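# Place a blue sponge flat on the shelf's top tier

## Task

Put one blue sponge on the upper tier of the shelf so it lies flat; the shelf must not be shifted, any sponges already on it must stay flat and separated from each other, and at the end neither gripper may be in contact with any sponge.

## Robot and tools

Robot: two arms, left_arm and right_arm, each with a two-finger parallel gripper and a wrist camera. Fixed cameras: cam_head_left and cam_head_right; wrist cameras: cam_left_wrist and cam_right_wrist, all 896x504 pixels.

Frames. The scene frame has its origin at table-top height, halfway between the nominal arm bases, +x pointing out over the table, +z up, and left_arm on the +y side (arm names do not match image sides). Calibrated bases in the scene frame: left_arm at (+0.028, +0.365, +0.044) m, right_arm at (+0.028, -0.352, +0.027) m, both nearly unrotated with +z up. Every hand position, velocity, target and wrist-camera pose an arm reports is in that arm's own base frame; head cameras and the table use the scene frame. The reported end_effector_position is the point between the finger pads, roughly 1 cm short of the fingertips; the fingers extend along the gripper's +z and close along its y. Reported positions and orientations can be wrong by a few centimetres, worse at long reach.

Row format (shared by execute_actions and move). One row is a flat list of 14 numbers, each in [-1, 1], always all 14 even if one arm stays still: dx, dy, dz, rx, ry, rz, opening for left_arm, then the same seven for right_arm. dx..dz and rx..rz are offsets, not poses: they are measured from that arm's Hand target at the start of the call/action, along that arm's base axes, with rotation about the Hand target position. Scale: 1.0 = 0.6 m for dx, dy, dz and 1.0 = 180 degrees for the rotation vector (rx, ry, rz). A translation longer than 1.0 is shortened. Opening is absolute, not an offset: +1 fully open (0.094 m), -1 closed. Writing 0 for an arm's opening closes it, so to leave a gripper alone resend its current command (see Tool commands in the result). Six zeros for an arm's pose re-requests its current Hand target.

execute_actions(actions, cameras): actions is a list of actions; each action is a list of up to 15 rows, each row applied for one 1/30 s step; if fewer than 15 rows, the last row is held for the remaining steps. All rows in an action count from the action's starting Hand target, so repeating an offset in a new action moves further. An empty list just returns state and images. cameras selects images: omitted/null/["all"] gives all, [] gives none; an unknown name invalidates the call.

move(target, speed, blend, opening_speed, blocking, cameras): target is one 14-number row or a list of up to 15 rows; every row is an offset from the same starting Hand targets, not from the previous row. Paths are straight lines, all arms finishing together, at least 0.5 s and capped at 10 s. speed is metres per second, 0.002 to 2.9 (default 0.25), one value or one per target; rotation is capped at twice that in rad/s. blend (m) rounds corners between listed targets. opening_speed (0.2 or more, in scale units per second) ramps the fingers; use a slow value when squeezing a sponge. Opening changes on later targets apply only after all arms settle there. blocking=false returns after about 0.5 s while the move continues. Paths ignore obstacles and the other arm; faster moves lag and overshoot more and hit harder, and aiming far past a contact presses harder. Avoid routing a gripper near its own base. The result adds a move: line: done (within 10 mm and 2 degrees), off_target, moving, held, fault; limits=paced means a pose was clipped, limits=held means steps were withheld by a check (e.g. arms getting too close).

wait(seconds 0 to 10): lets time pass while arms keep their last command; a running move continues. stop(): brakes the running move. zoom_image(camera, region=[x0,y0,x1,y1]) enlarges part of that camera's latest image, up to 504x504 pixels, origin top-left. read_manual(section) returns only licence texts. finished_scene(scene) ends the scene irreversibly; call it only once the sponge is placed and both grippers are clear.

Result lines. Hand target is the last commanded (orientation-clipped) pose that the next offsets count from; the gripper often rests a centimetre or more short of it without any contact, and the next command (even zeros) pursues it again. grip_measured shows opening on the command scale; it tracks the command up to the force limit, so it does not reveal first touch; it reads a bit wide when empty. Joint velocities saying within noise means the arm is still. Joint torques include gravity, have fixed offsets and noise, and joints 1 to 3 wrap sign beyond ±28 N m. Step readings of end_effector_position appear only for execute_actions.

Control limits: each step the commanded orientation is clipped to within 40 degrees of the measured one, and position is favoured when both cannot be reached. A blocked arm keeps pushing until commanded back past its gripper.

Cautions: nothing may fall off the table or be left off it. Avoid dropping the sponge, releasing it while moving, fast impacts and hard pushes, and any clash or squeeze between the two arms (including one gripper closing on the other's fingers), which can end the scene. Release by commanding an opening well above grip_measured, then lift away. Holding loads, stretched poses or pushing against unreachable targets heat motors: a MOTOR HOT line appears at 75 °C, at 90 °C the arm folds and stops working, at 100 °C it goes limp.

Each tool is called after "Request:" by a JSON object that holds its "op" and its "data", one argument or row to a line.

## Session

Request:
{"op": "execute_actions", "data": {
  "actions": []
}}

Scene clock: 0.00 s.
left_arm: end_effector_position=(+0.4037, +0.0232, +0.1015) grip_measured=+1.000 end_effector_quat_wxyz=(+0.592, -0.061, +0.803, -0.007) | right_arm: end_effector_position=(+0.4034, -0.0341, +0.1189) grip_measured=+1.000 end_effector_quat_wxyz=(+0.612, +0.054, +0.785, -0.084)
Joint positions: left_arm=[0.048 1.581 0.38 0.898 -0.015 -0.093 0.094] | right_arm=[0 1.563 0.378 0.94 0.199 -0.019 0.094]
Joint velocities: within noise
Joint torques (N m): no reading
Motor temperatures (°C): left_arm=[26 27 28 25 24 27 28] | right_arm=[27 29 26 27 27 28 28]
Heat: left arm: 28 °C; right arm: 29 °C.
Hand target: left_arm +0.4088, +0.0243, +0.1166; +0.610, -0.060, +0.790, -0.004 | right_arm +0.4078, -0.0355, +0.1345; +0.629, +0.060, +0.770, -0.083
Tool commands: left_gripper/opening=+1.0 right_gripper/opening=+1.0

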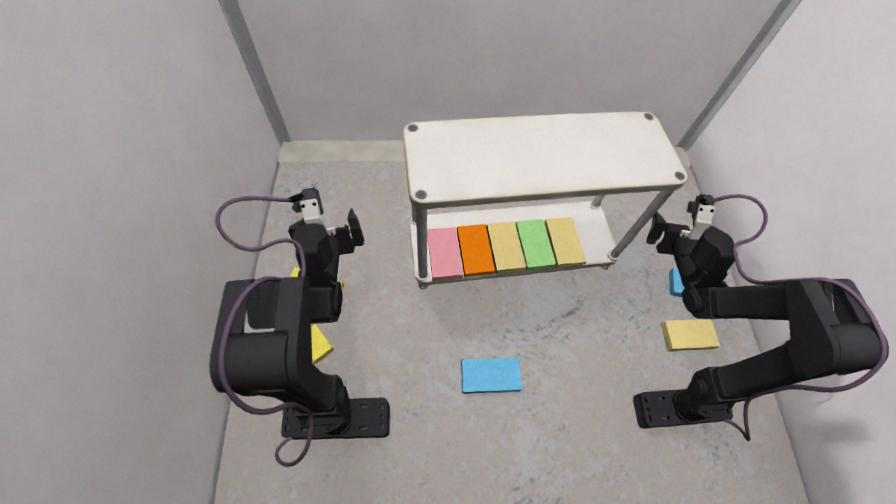

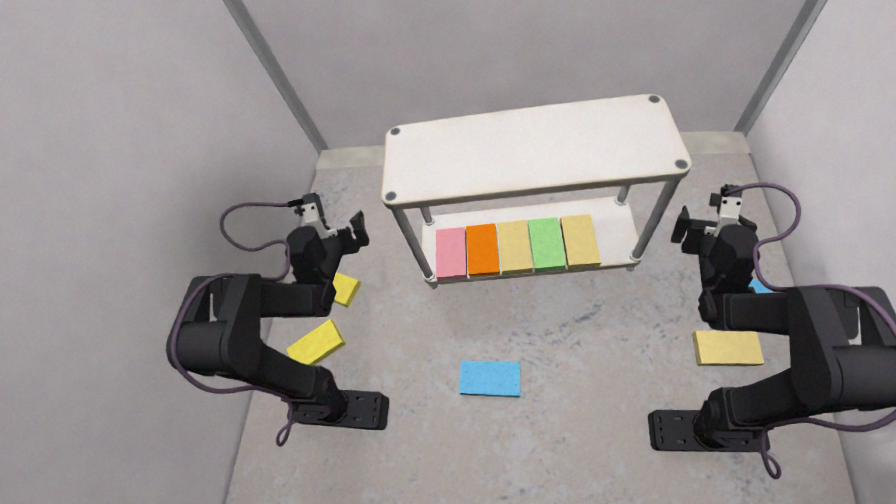

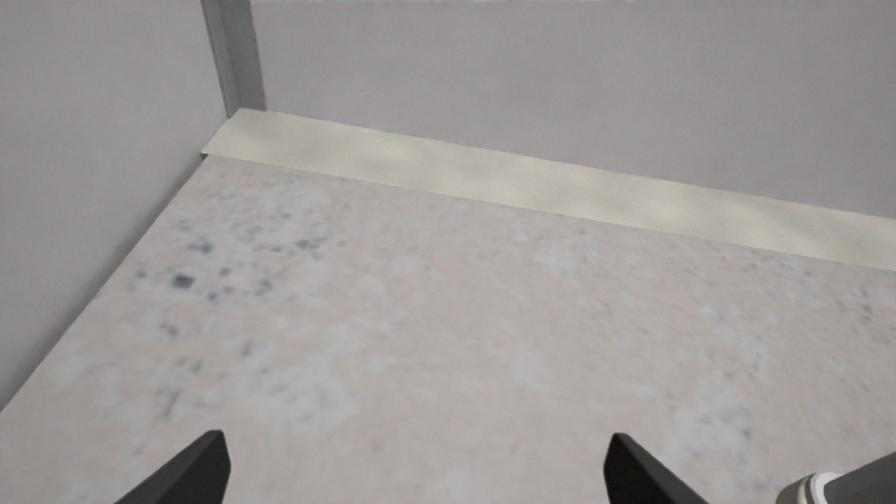

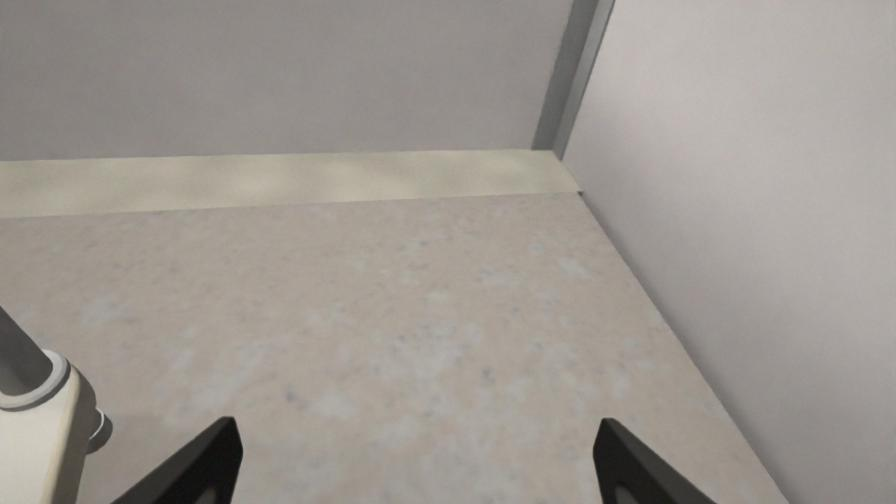

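Request:
{"op": "zoom_image", "data": {
  "camera": "cam_head_left",
  "region": [440, 330, 560, 410]
}}

Request:
{"op": "zoom_image", "data": {
  "camera": "cam_head_right",
  "region": [430, 340, 550, 420]
}}

Request:
{"op": "zoom_image", "data": {
  "camera": "cam_head_left",
  "region": [640, 220, 740, 320]
}}

Request:
{"op": "zoom_image", "data": {
  "camera": "cam_head_right",
  "region": [700, 230, 800, 330]
}}

Scaled by 4.200 from the camera's 896x504 image, which has a finer 1280x720 frame.

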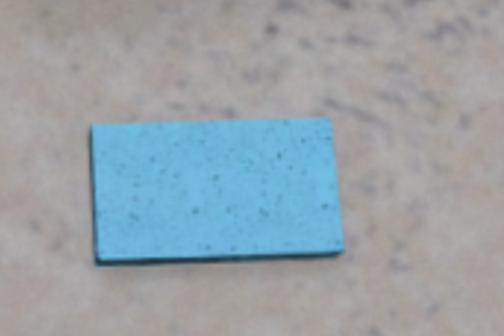

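Scaled by 4.200 from the camera's 896x504 image, which has a finer 1280x720 frame.

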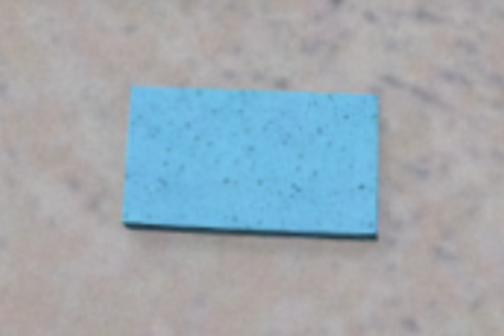

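Scaled by 5.040 from the camera's 896x504 image, which has a finer 1280x720 frame.

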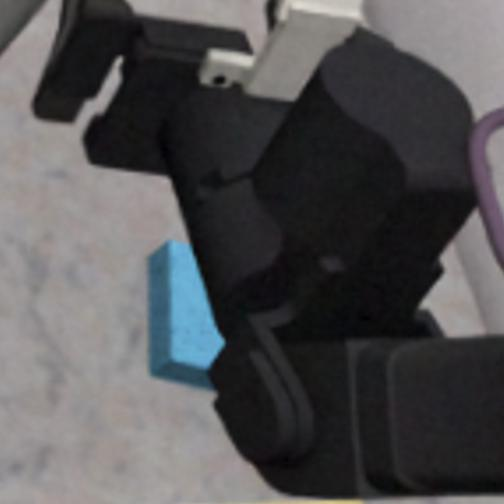

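Scaled by 5.040 from the camera's 896x504 image, which has a finer 1280x720 frame.

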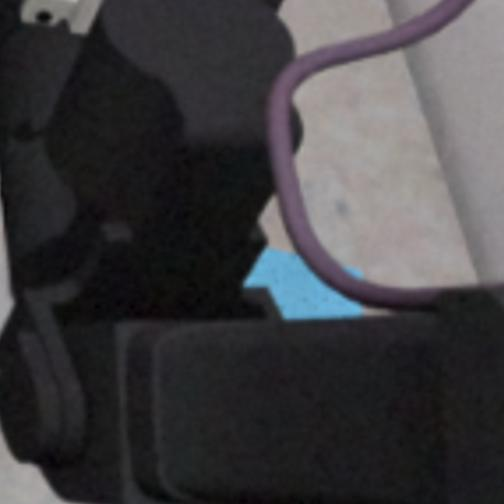

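Request:
{"op": "move", "data": {
  "target": [
    [-0.2963, -0.2205, 0.0890, 0.0825, 0.2137, -0.2226, 1.0, 0, 0, 0, 0, 0, 0, 1.0],
    [-0.5442, -0.5573, -0.0943, 0.1274, 0.0967, -0.5276, 1.0, 0, 0, 0, 0, 0, 0, 1.0]
  ],
  "speed": 0.35,
  "blend": [0.05, 0],
  "cameras": ["cam_head_left", "cam_left_wrist"]
}}

Scene clock: 11.93 s.
left_arm: end_effector_position=(+0.0846, -0.3044, +0.0549) grip_measured=+1.000 end_effector_quat_wxyz=(+0.283, +0.644, +0.652, -0.282) | right_arm: end_effector_position=(+0.4034, -0.0341, +0.1189) grip_measured=+1.000 end_effector_quat_wxyz=(+0.612, +0.054, +0.785, -0.084)
Joint positions: left_arm=[-1.128 1.245 0.406 0.042 0.313 0.302 0.094] | right_arm=[0 1.563 0.378 0.94 0.199 -0.019 0.094]
Joint velocities: within noise
Joint torques (N m): left_arm=[-0.34 -1.94 3.85 1.92 0.36 0.02] | right_arm=[-0.09 -5.96 5.05 2.25 -0.01 0]
Motor temperatures (°C): left_arm=[26 27 29 28 24 27 28] | right_arm=[27 31 27 31 27 28 28]
Heat: left arm: 29 °C; right arm: 31 °C.
Hand target: left_arm +0.0823, -0.3101, +0.0600; +0.297, +0.644, +0.638, -0.300 | right_arm +0.4078, -0.0355, +0.1345; +0.629, +0.060, +0.770, -0.083
Off the commanded pose: left_arm 0.008 m, 3 deg | right_arm 0.016 m, 3 deg.
move: off_target (left_arm, right_arm)
Images, in order (width x height): cam_head_left 896x504, cam_left_wrist 896x504.

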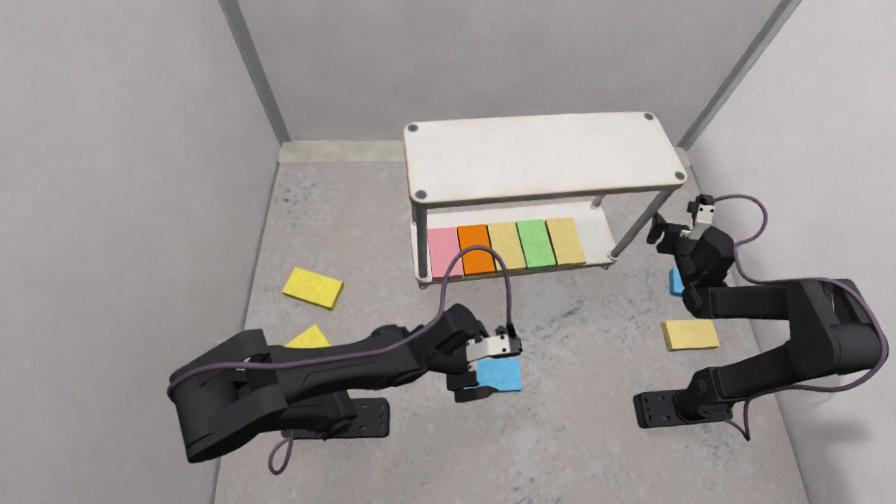

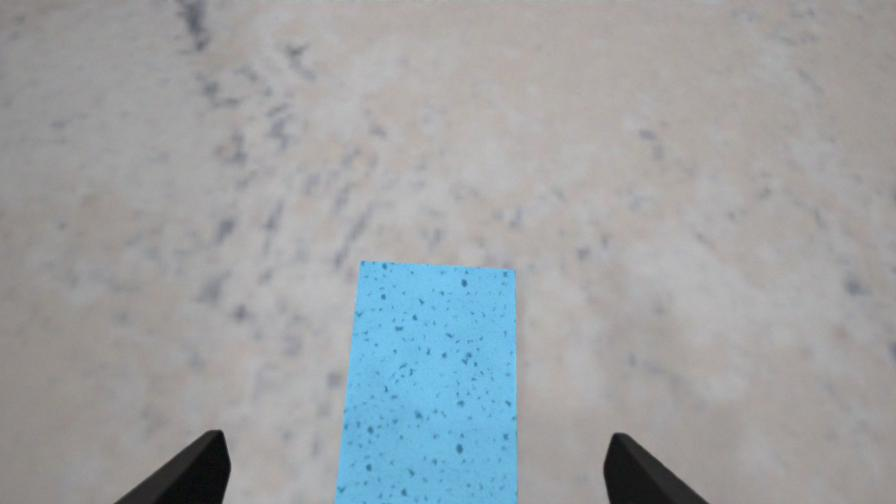

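Request:
{"op": "move", "data": {
  "target": [-0.001, -0.0193, -0.1248, -0.0156, -0.0002, -0.0058, 1.0, 0, 0, 0, 0, 0, 0, 1.0],
  "speed": 0.12,
  "cameras": ["cam_head_right", "cam_left_wrist"]
}}

Scene clock: 15.73 s.
left_arm: end_effector_position=(+0.0859, -0.3156, -0.0225) grip_measured=+1.000 end_effector_quat_wxyz=(+0.298, +0.645, +0.637, -0.297) | right_arm: end_effector_position=(+0.4034, -0.0341, +0.1189) grip_measured=+1.000 end_effector_quat_wxyz=(+0.612, +0.054, +0.785, -0.084)
Joint positions: left_arm=[-1.127 1.742 0.266 0.723 0.338 0.309 0.094] | right_arm=[0 1.563 0.378 0.94 0.199 -0.019 0.094]
Joint velocities: within noise
Joint torques (N m): left_arm=[-0.38 -3.25 1.87 1.98 0.36 -0.1] | right_arm=[-0.09 -5.96 5.04 2.25 -0.01 0]
Motor temperatures (°C): left_arm=[26 27 29 28 24 27 28] | right_arm=[27 31 27 32 27 28 28]
Heat: left arm: 29 °C; right arm: 32 °C.
Hand target: left_arm +0.0817, -0.3217, -0.0148; +0.310, +0.643, +0.624, -0.318 | right_arm +0.4078, -0.0355, +0.1345; +0.629, +0.060, +0.770, -0.083
Off the commanded pose: left_arm 0.011 m, 3 deg | right_arm 0.016 m, 3 deg.
move: off_target (left_arm, right_arm)
Images, in order (width x height): cam_head_right 896x504, cam_left_wrist 896x504.

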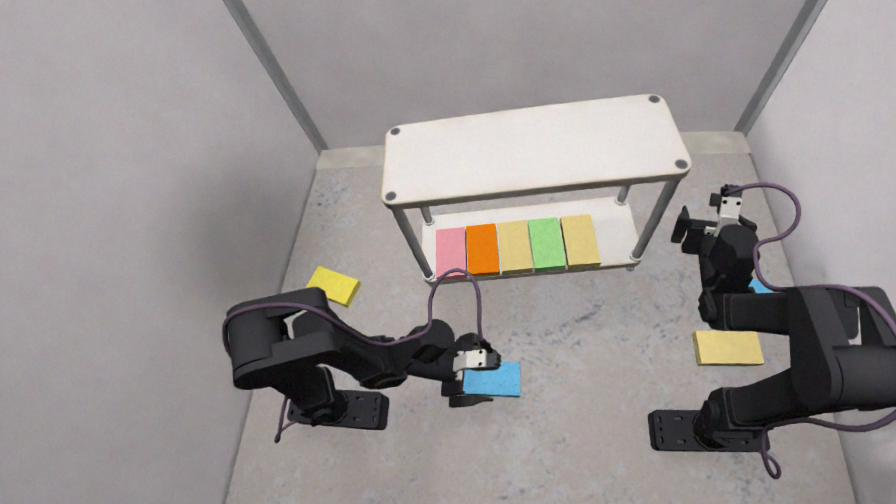

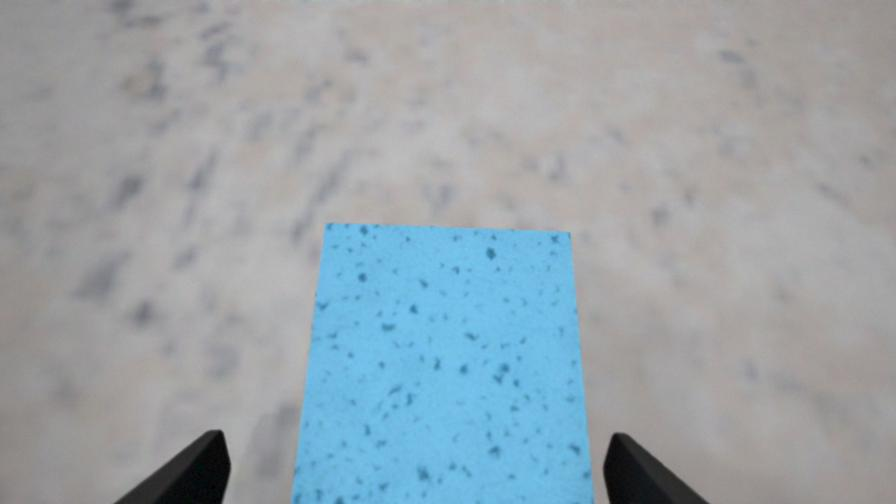

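Request:
{"op": "move", "data": {
  "target": [
    [-0.0075, 0, 0, 0, 0, 0, 1.0, 0, 0, 0, 0, 0, 0, 1.0],
    [-0.0075, 0, 0, 0, 0, 0, 0.27, 0, 0, 0, 0, 0, 0, 1.0]
  ],
  "speed": 0.05,
  "opening_speed": 0.6,
  "cameras": ["cam_head_right", "cam_left_wrist"]
}}

Scene clock: 19.70 s.
left_arm: end_effector_position=(+0.0810, -0.3157, -0.0222) grip_measured=+0.346 end_effector_quat_wxyz=(+0.295, +0.641, +0.639, -0.304) | right_arm: end_effector_position=(+0.4034, -0.0341, +0.1189) grip_measured=+1.000 end_effector_quat_wxyz=(+0.612, +0.054, +0.785, -0.084)
Joint positions: left_arm=[-1.14 1.742 0.257 0.739 0.338 0.285 0.063] | right_arm=[0 1.563 0.378 0.94 0.199 -0.019 0.094]
Joint velocities: within noise
Joint torques (N m): left_arm=[-0.44 -3.41 1.85 1.94 0.18 -0.09] | right_arm=[-0.1 -5.96 5.05 2.25 -0.01 0]
Motor temperatures (°C): left_arm=[26 27 29 29 25 27 28] | right_arm=[27 32 27 33 27 28 28]
Heat: left arm: 29 °C; right arm: 33 °C.
Hand target: left_arm +0.0772, -0.3217, -0.0148; +0.310, +0.643, +0.624, -0.318 | right_arm +0.4078, -0.0355, +0.1345; +0.629, +0.060, +0.770, -0.083
Off the commanded pose: left_arm 0.010 m, 3 deg | right_arm 0.016 m, 3 deg.
move: off_target (left_arm, right_arm); target 2's new opening was sent with left_arm's hand 0.011 m and 3 deg from that target
Images, in order (width x height): cam_head_right 896x504, cam_left_wrist 896x504.

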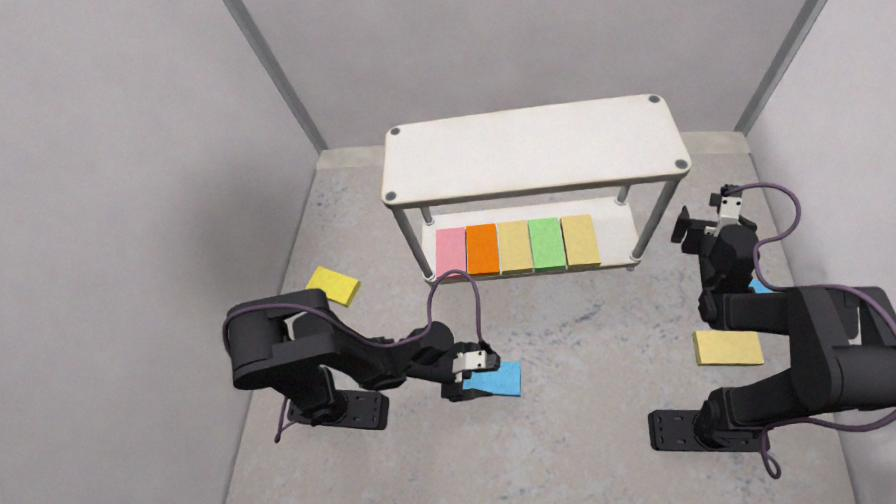

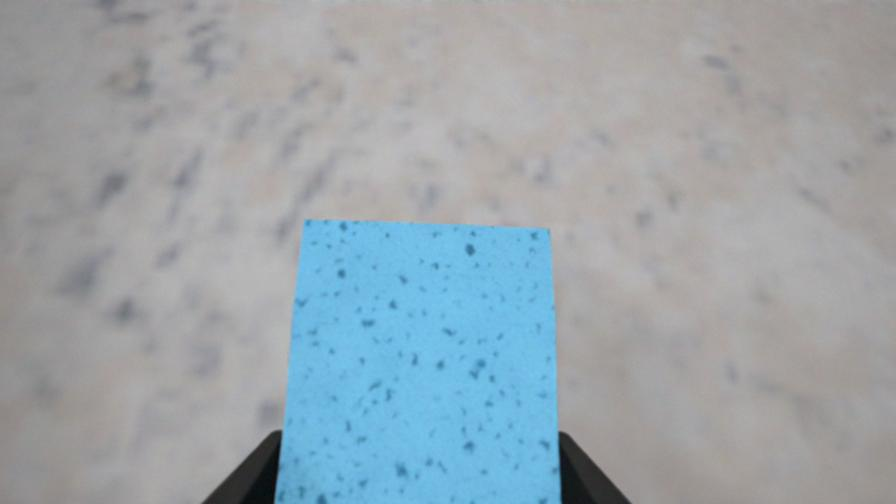

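Request:
{"op": "move", "data": {
  "target": [
    [0.013, 0.0062, 0.1247, 0, 0, 0, 0.27, 0, 0, 0, 0, 0, 0, 1.0],
    [0.0713, 0.0112, 0.708, 0, 0, 0, 0.27, 0, 0, 0, 0, 0, 0, 1.0],
    [0.503, 0.0412, 0.708, -0.0072, -0.0163, 0.154, 0.27, 0, 0, 0, 0, 0, 0, 1.0],
    [0.503, 0.0412, 0.6713, -0.0072, -0.0163, 0.154, 0.27, 0, 0, 0, 0, 0, 0, 1.0]
  ],
  "speed": [0.15, 0.3, 0.3, 0.1],
  "blend": [0.03, 0.03, 0.01, 0]
}}

Scene clock: 25.90 s.
left_arm: end_effector_position=(+0.3856, -0.2977, +0.3621) grip_measured=+0.343 end_effector_quat_wxyz=(+0.364, +0.478, +0.767, -0.226) | right_arm: end_effector_position=(+0.4034, -0.0341, +0.1189) grip_measured=+1.000 end_effector_quat_wxyz=(+0.612, +0.054, +0.785, -0.084)
Joint positions: left_arm=[-0.495 1.992 2.466 -1.26 0.465 0.424 0.063] | right_arm=[0 1.563 0.378 0.94 0.199 -0.019 0.094]
Joint velocities: within noise
Joint torques (N m): left_arm=[-0.02 -11.12 3.51 1.76 0.14 -0.06] | right_arm=[-0.09 -5.96 5.05 2.25 -0.01 0]
Motor temperatures (°C): left_arm=[26 28 30 29 25 27 28] | right_arm=[27 32 28 34 27 28 28]
Heat: left arm: 30 °C; right arm: 34 °C.
Hand target: left_arm +0.3790, -0.2970, +0.3879; +0.400, +0.479, +0.748, -0.225 | right_arm +0.4078, -0.0355, +0.1345; +0.629, +0.060, +0.770, -0.083
Off the commanded pose: left_arm 0.027 m, 5 deg | right_arm 0.016 m, 3 deg.
move: off_target (left_arm, right_arm)

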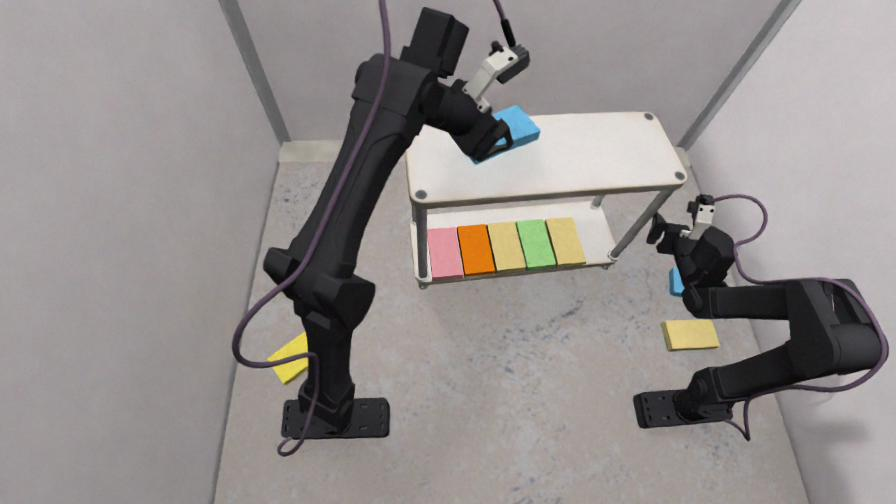

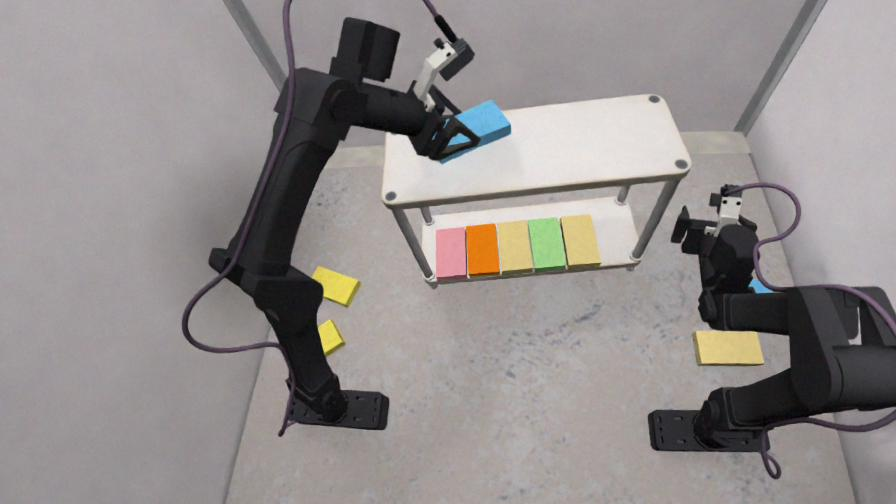

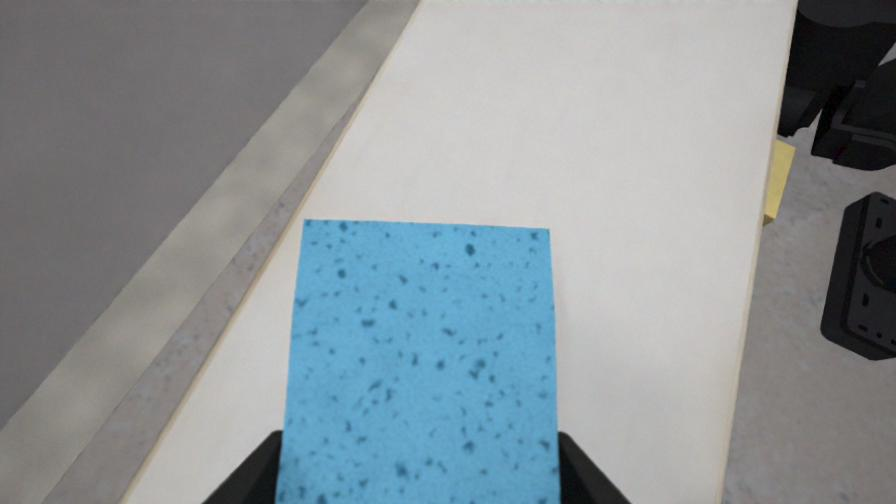

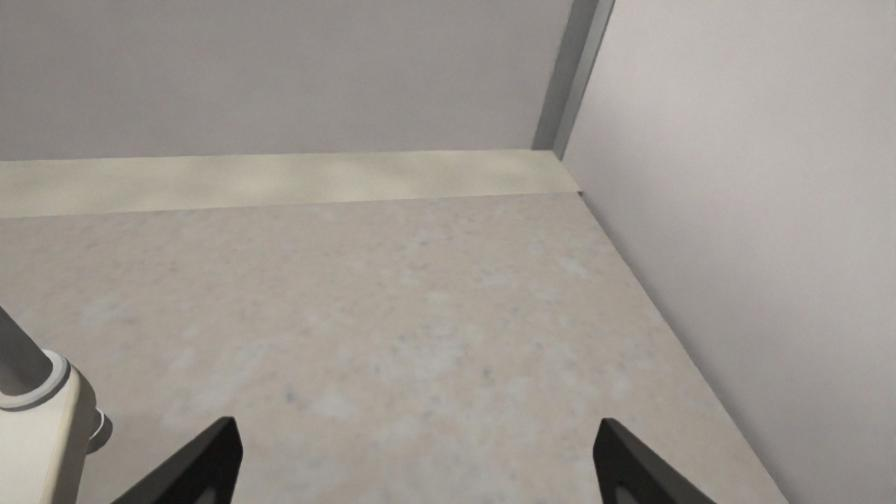

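Request:
{"op": "move", "data": {
  "target": [0, 0, -0.039, 0, 0, 0, 0.27, 0, 0, 0, 0, 0, 0, 1.0],
  "speed": 0.08,
  "cameras": ["cam_left_wrist"]
}}

Scene clock: 28.27 s.
left_arm: end_effector_position=(+0.3827, -0.2961, +0.3378) grip_measured=+0.343 end_effector_quat_wxyz=(+0.359, +0.479, +0.769, -0.226) | right_arm: end_effector_position=(+0.4034, -0.0341, +0.1189) grip_measured=+1.000 end_effector_quat_wxyz=(+0.612, +0.054, +0.785, -0.084)
Joint positions: left_arm=[-0.495 1.891 2.207 -1.114 0.465 0.427 0.063] | right_arm=[0 1.563 0.378 0.94 0.199 -0.019 0.094]
Joint velocities: within noise
Joint torques (N m): left_arm=[-0.05 -10.78 3.79 1.9 0.13 -0.06] | right_arm=[-0.09 -5.94 5.04 2.25 -0.01 0]
Motor temperatures (°C): left_arm=[26 29 29 29 25 27 28] | right_arm=[27 32 28 34 27 28 28]
Heat: left arm: 29 °C; right arm: 34 °C.
Hand target: left_arm +0.3790, -0.2970, +0.3645; +0.400, +0.479, +0.748, -0.225 | right_arm +0.4078, -0.0355, +0.1345; +0.629, +0.060, +0.770, -0.083
Off the commanded pose: left_arm 0.027 m, 5 deg | right_arm 0.016 m, 3 deg.
move: off_target (left_arm, right_arm)
Images, in order (width x height): cam_left_wrist 896x504.

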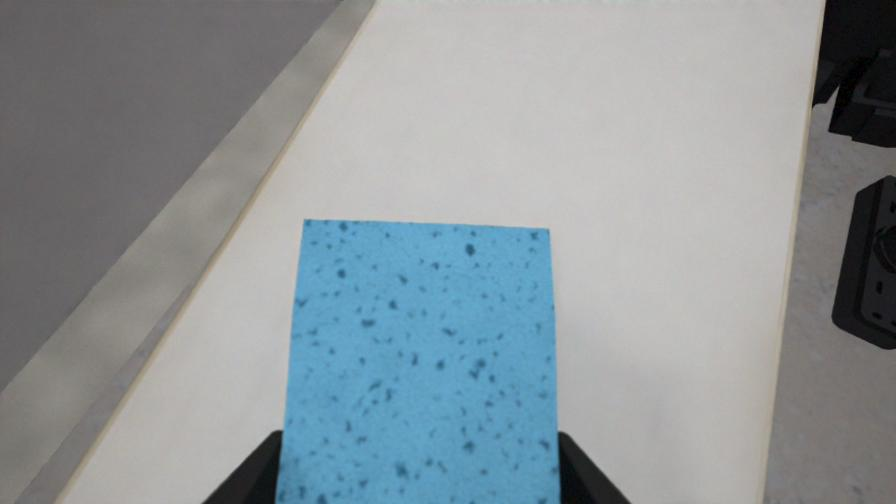

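Request:
{"op": "move", "data": {
  "target": [0, 0, -0.0183, 0, 0, 0, 0.27, 0, 0, 0, 0, 0, 0, 1.0],
  "speed": 0.04,
  "cameras": ["cam_left_wrist"]
}}

Scene clock: 29.77 s.
left_arm: end_effector_position=(+0.3826, -0.2961, +0.3349) grip_measured=+0.343 end_effector_quat_wxyz=(+0.370, +0.476, +0.765, -0.226) | right_arm: end_effector_position=(+0.4034, -0.0341, +0.1189) grip_measured=+1.000 end_effector_quat_wxyz=(+0.612, +0.054, +0.785, -0.084)
Joint positions: left_arm=[-0.495 1.85 2.118 -1.041 0.465 0.42 0.063] | right_arm=[0 1.563 0.378 0.94 0.199 -0.019 0.094]
Joint velocities: within noise
Joint torques (N m): left_arm=[-0.02 -9.91 3.66 1.82 0.13 -0.07] | right_arm=[-0.1 -5.96 5.04 2.25 -0.01 0]
Motor temperatures (°C): left_arm=[26 29 29 29 25 27 28] | right_arm=[27 32 28 34 27 28 28]
Heat: left arm: 29 °C; right arm: 34 °C.
Hand target: left_arm +0.3790, -0.2970, +0.3536; +0.400, +0.479, +0.748, -0.225 | right_arm +0.4078, -0.0355, +0.1345; +0.629, +0.060, +0.770, -0.083
Off the commanded pose: left_arm 0.019 m, 4 deg | right_arm 0.016 m, 3 deg.
move: off_target (left_arm, right_arm)
Images, in order (width x height): cam_left_wrist 896x504.

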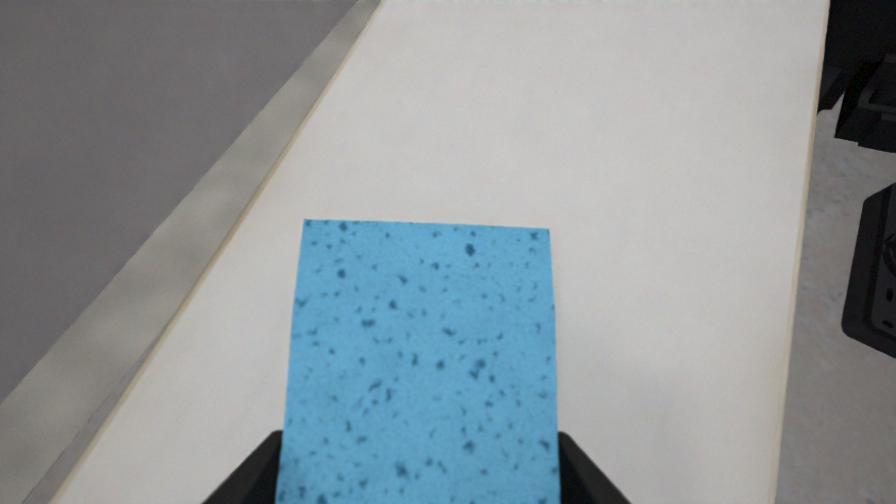

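Request:
{"op": "move", "data": {
  "target": [
    [0, 0, 0.01, 0, 0, 0, 0.27, 0, 0, 0, 0, 0, 0, 1.0],
    [0, 0, 0.01, 0, 0, 0, 0.9, 0, 0, 0, 0, 0, 0, 1.0]
  ],
  "speed": 0.04,
  "opening_speed": 0.6,
  "cameras": ["cam_left_wrist", "cam_head_right"]
}}

Scene clock: 32.53 s.
left_arm: end_effector_position=(+0.3826, -0.2961, +0.3349) grip_measured=+0.898 end_effector_quat_wxyz=(+0.370, +0.476, +0.765, -0.226) | right_arm: end_effector_position=(+0.4034, -0.0341, +0.1189) grip_measured=+1.000 end_effector_quat_wxyz=(+0.612, +0.054, +0.785, -0.084)
Joint positions: left_arm=[-0.495 1.85 2.118 -1.041 0.465 0.42 0.089] | right_arm=[0 1.563 0.378 0.94 0.199 -0.019 0.094]
Joint velocities: within noise
Joint torques (N m): left_arm=[0.01 -8.95 6.78 1.54 0.14 -0.07] | right_arm=[-0.1 -5.94 5.05 2.25 -0.01 0]
Motor temperatures (°C): left_arm=[26 29 30 29 25 27 28] | right_arm=[27 32 28 35 27 28 28]
Heat: left arm: 30 °C; right arm: 35 °C.
Hand target: left_arm +0.3790, -0.2970, +0.3596; +0.400, +0.479, +0.748, -0.225 | right_arm +0.4078, -0.0355, +0.1345; +0.629, +0.060, +0.770, -0.083
Off the commanded pose: left_arm 0.025 m, 4 deg | right_arm 0.016 m, 3 deg.
move: off_target (left_arm, right_arm); target 2's new opening was sent with left_arm's hand 0.025 m and 4 deg from that target
Images, in order (width x height): cam_head_right 896x504, cam_left_wrist 896x504.

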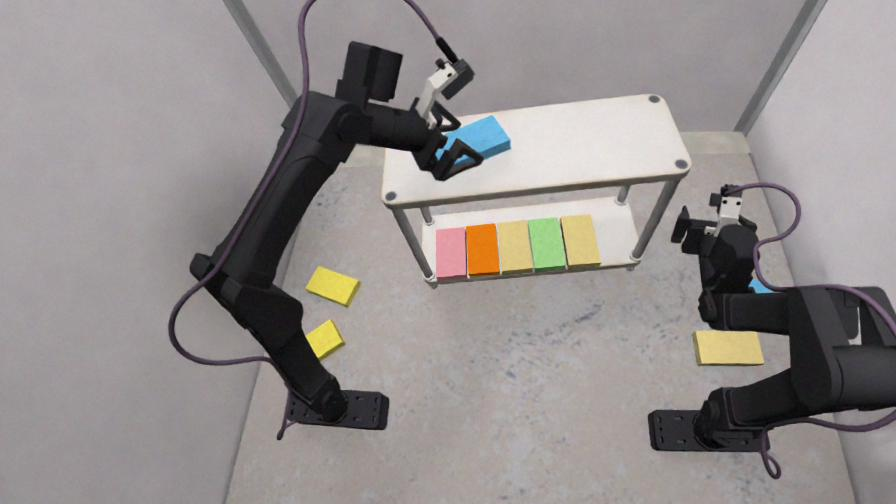

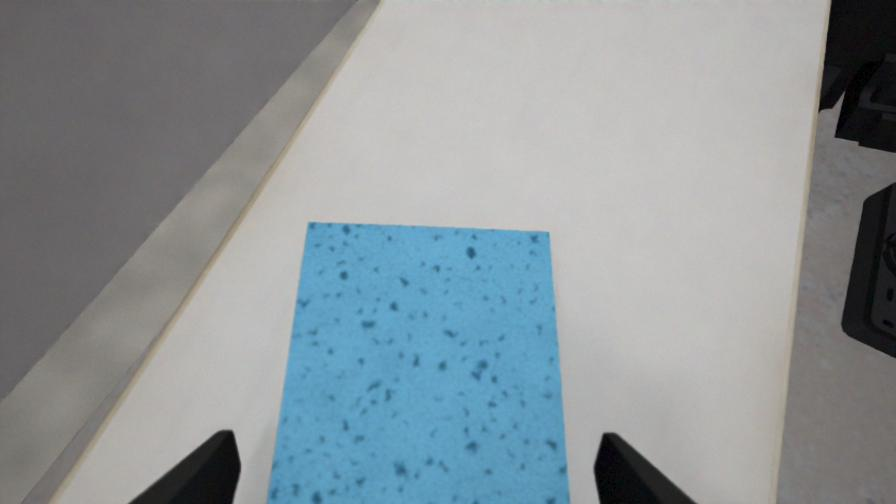

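Request:
{"op": "move", "data": {
  "target": [
    [-0.02, 0.042, 0.055, 0, 0, 0, 0.9, 0, 0, 0, 0, 0, 0, 1.0],
    [-0.07, 0.145, 0.09, 0, 0, 0, 0.9, 0, 0, 0, 0, 0, 0, 1.0]
  ],
  "speed": 0.22,
  "blend": [0.02, 0]
}}

Request:
{"op": "zoom_image", "data": {
  "camera": "cam_head_left",
  "region": [390, 80, 570, 220]
}}

Scene clock: 34.83 s.
left_arm: end_effector_position=(+0.3528, -0.2079, +0.3944) grip_measured=+0.898 end_effector_quat_wxyz=(+0.388, +0.467, +0.765, -0.214) | right_arm: end_effector_position=(+0.4034, -0.0341, +0.1189) grip_measured=+1.000 end_effector_quat_wxyz=(+0.612, +0.054, +0.785, -0.084)
Joint positions: left_arm=[-0.295 1.742 2.268 -1.337 0.577 0.565 0.089] | right_arm=[0 1.563 0.378 0.94 0.199 -0.019 0.094]
Joint velocities: within noise
Joint torques (N m): left_arm=[0.12 -6.49 7.75 1 0.53 0.05] | right_arm=[-0.1 -5.96 5.04 2.25 -0.01 0]
Motor temperatures (°C): left_arm=[26 29 30 29 25 27 28] | right_arm=[27 32 28 35 27 28 28]
Heat: left arm: 30 °C; right arm: 35 °C.
Hand target: left_arm +0.3370, -0.2100, +0.4136; +0.400, +0.479, +0.748, -0.225 | right_arm +0.4078, -0.0355, +0.1345; +0.629, +0.060, +0.770, -0.083
Off the commanded pose: left_arm 0.025 m, 3 deg | right_arm 0.016 m, 3 deg.
move: off_target (left_arm, right_arm)

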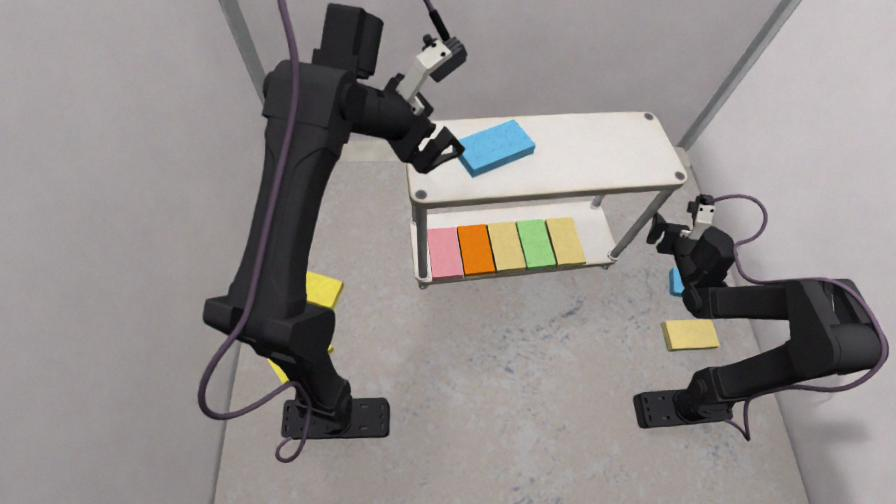

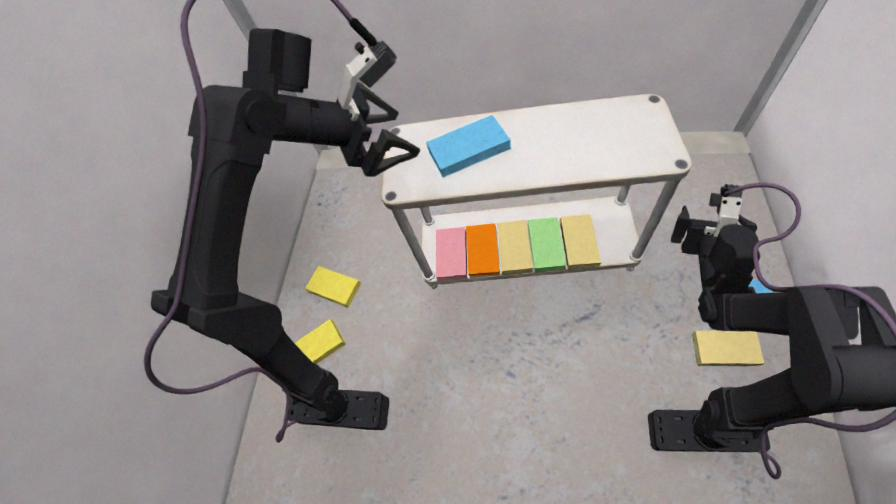

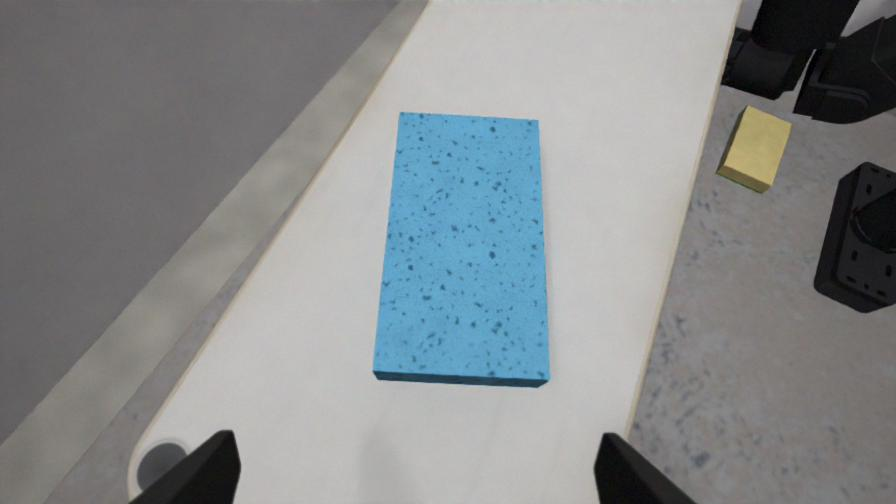

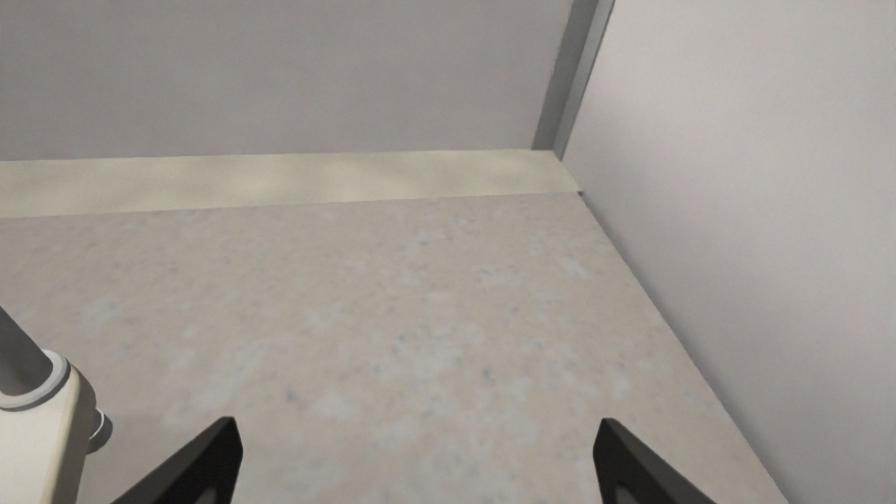

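Scaled by 2.800 from the camera's 896x504 image, which has a finer 1280x720 frame.

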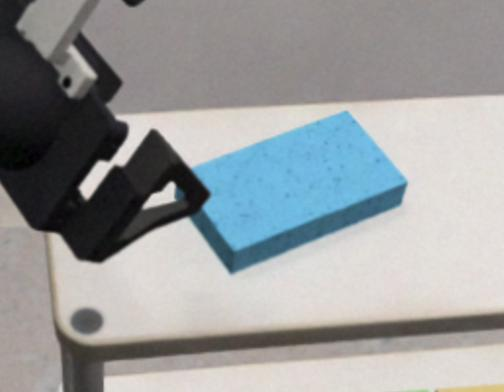

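Request:
{"op": "finished_scene", "data": {
  "scene": 2
}}

The scene is finished: the task was done.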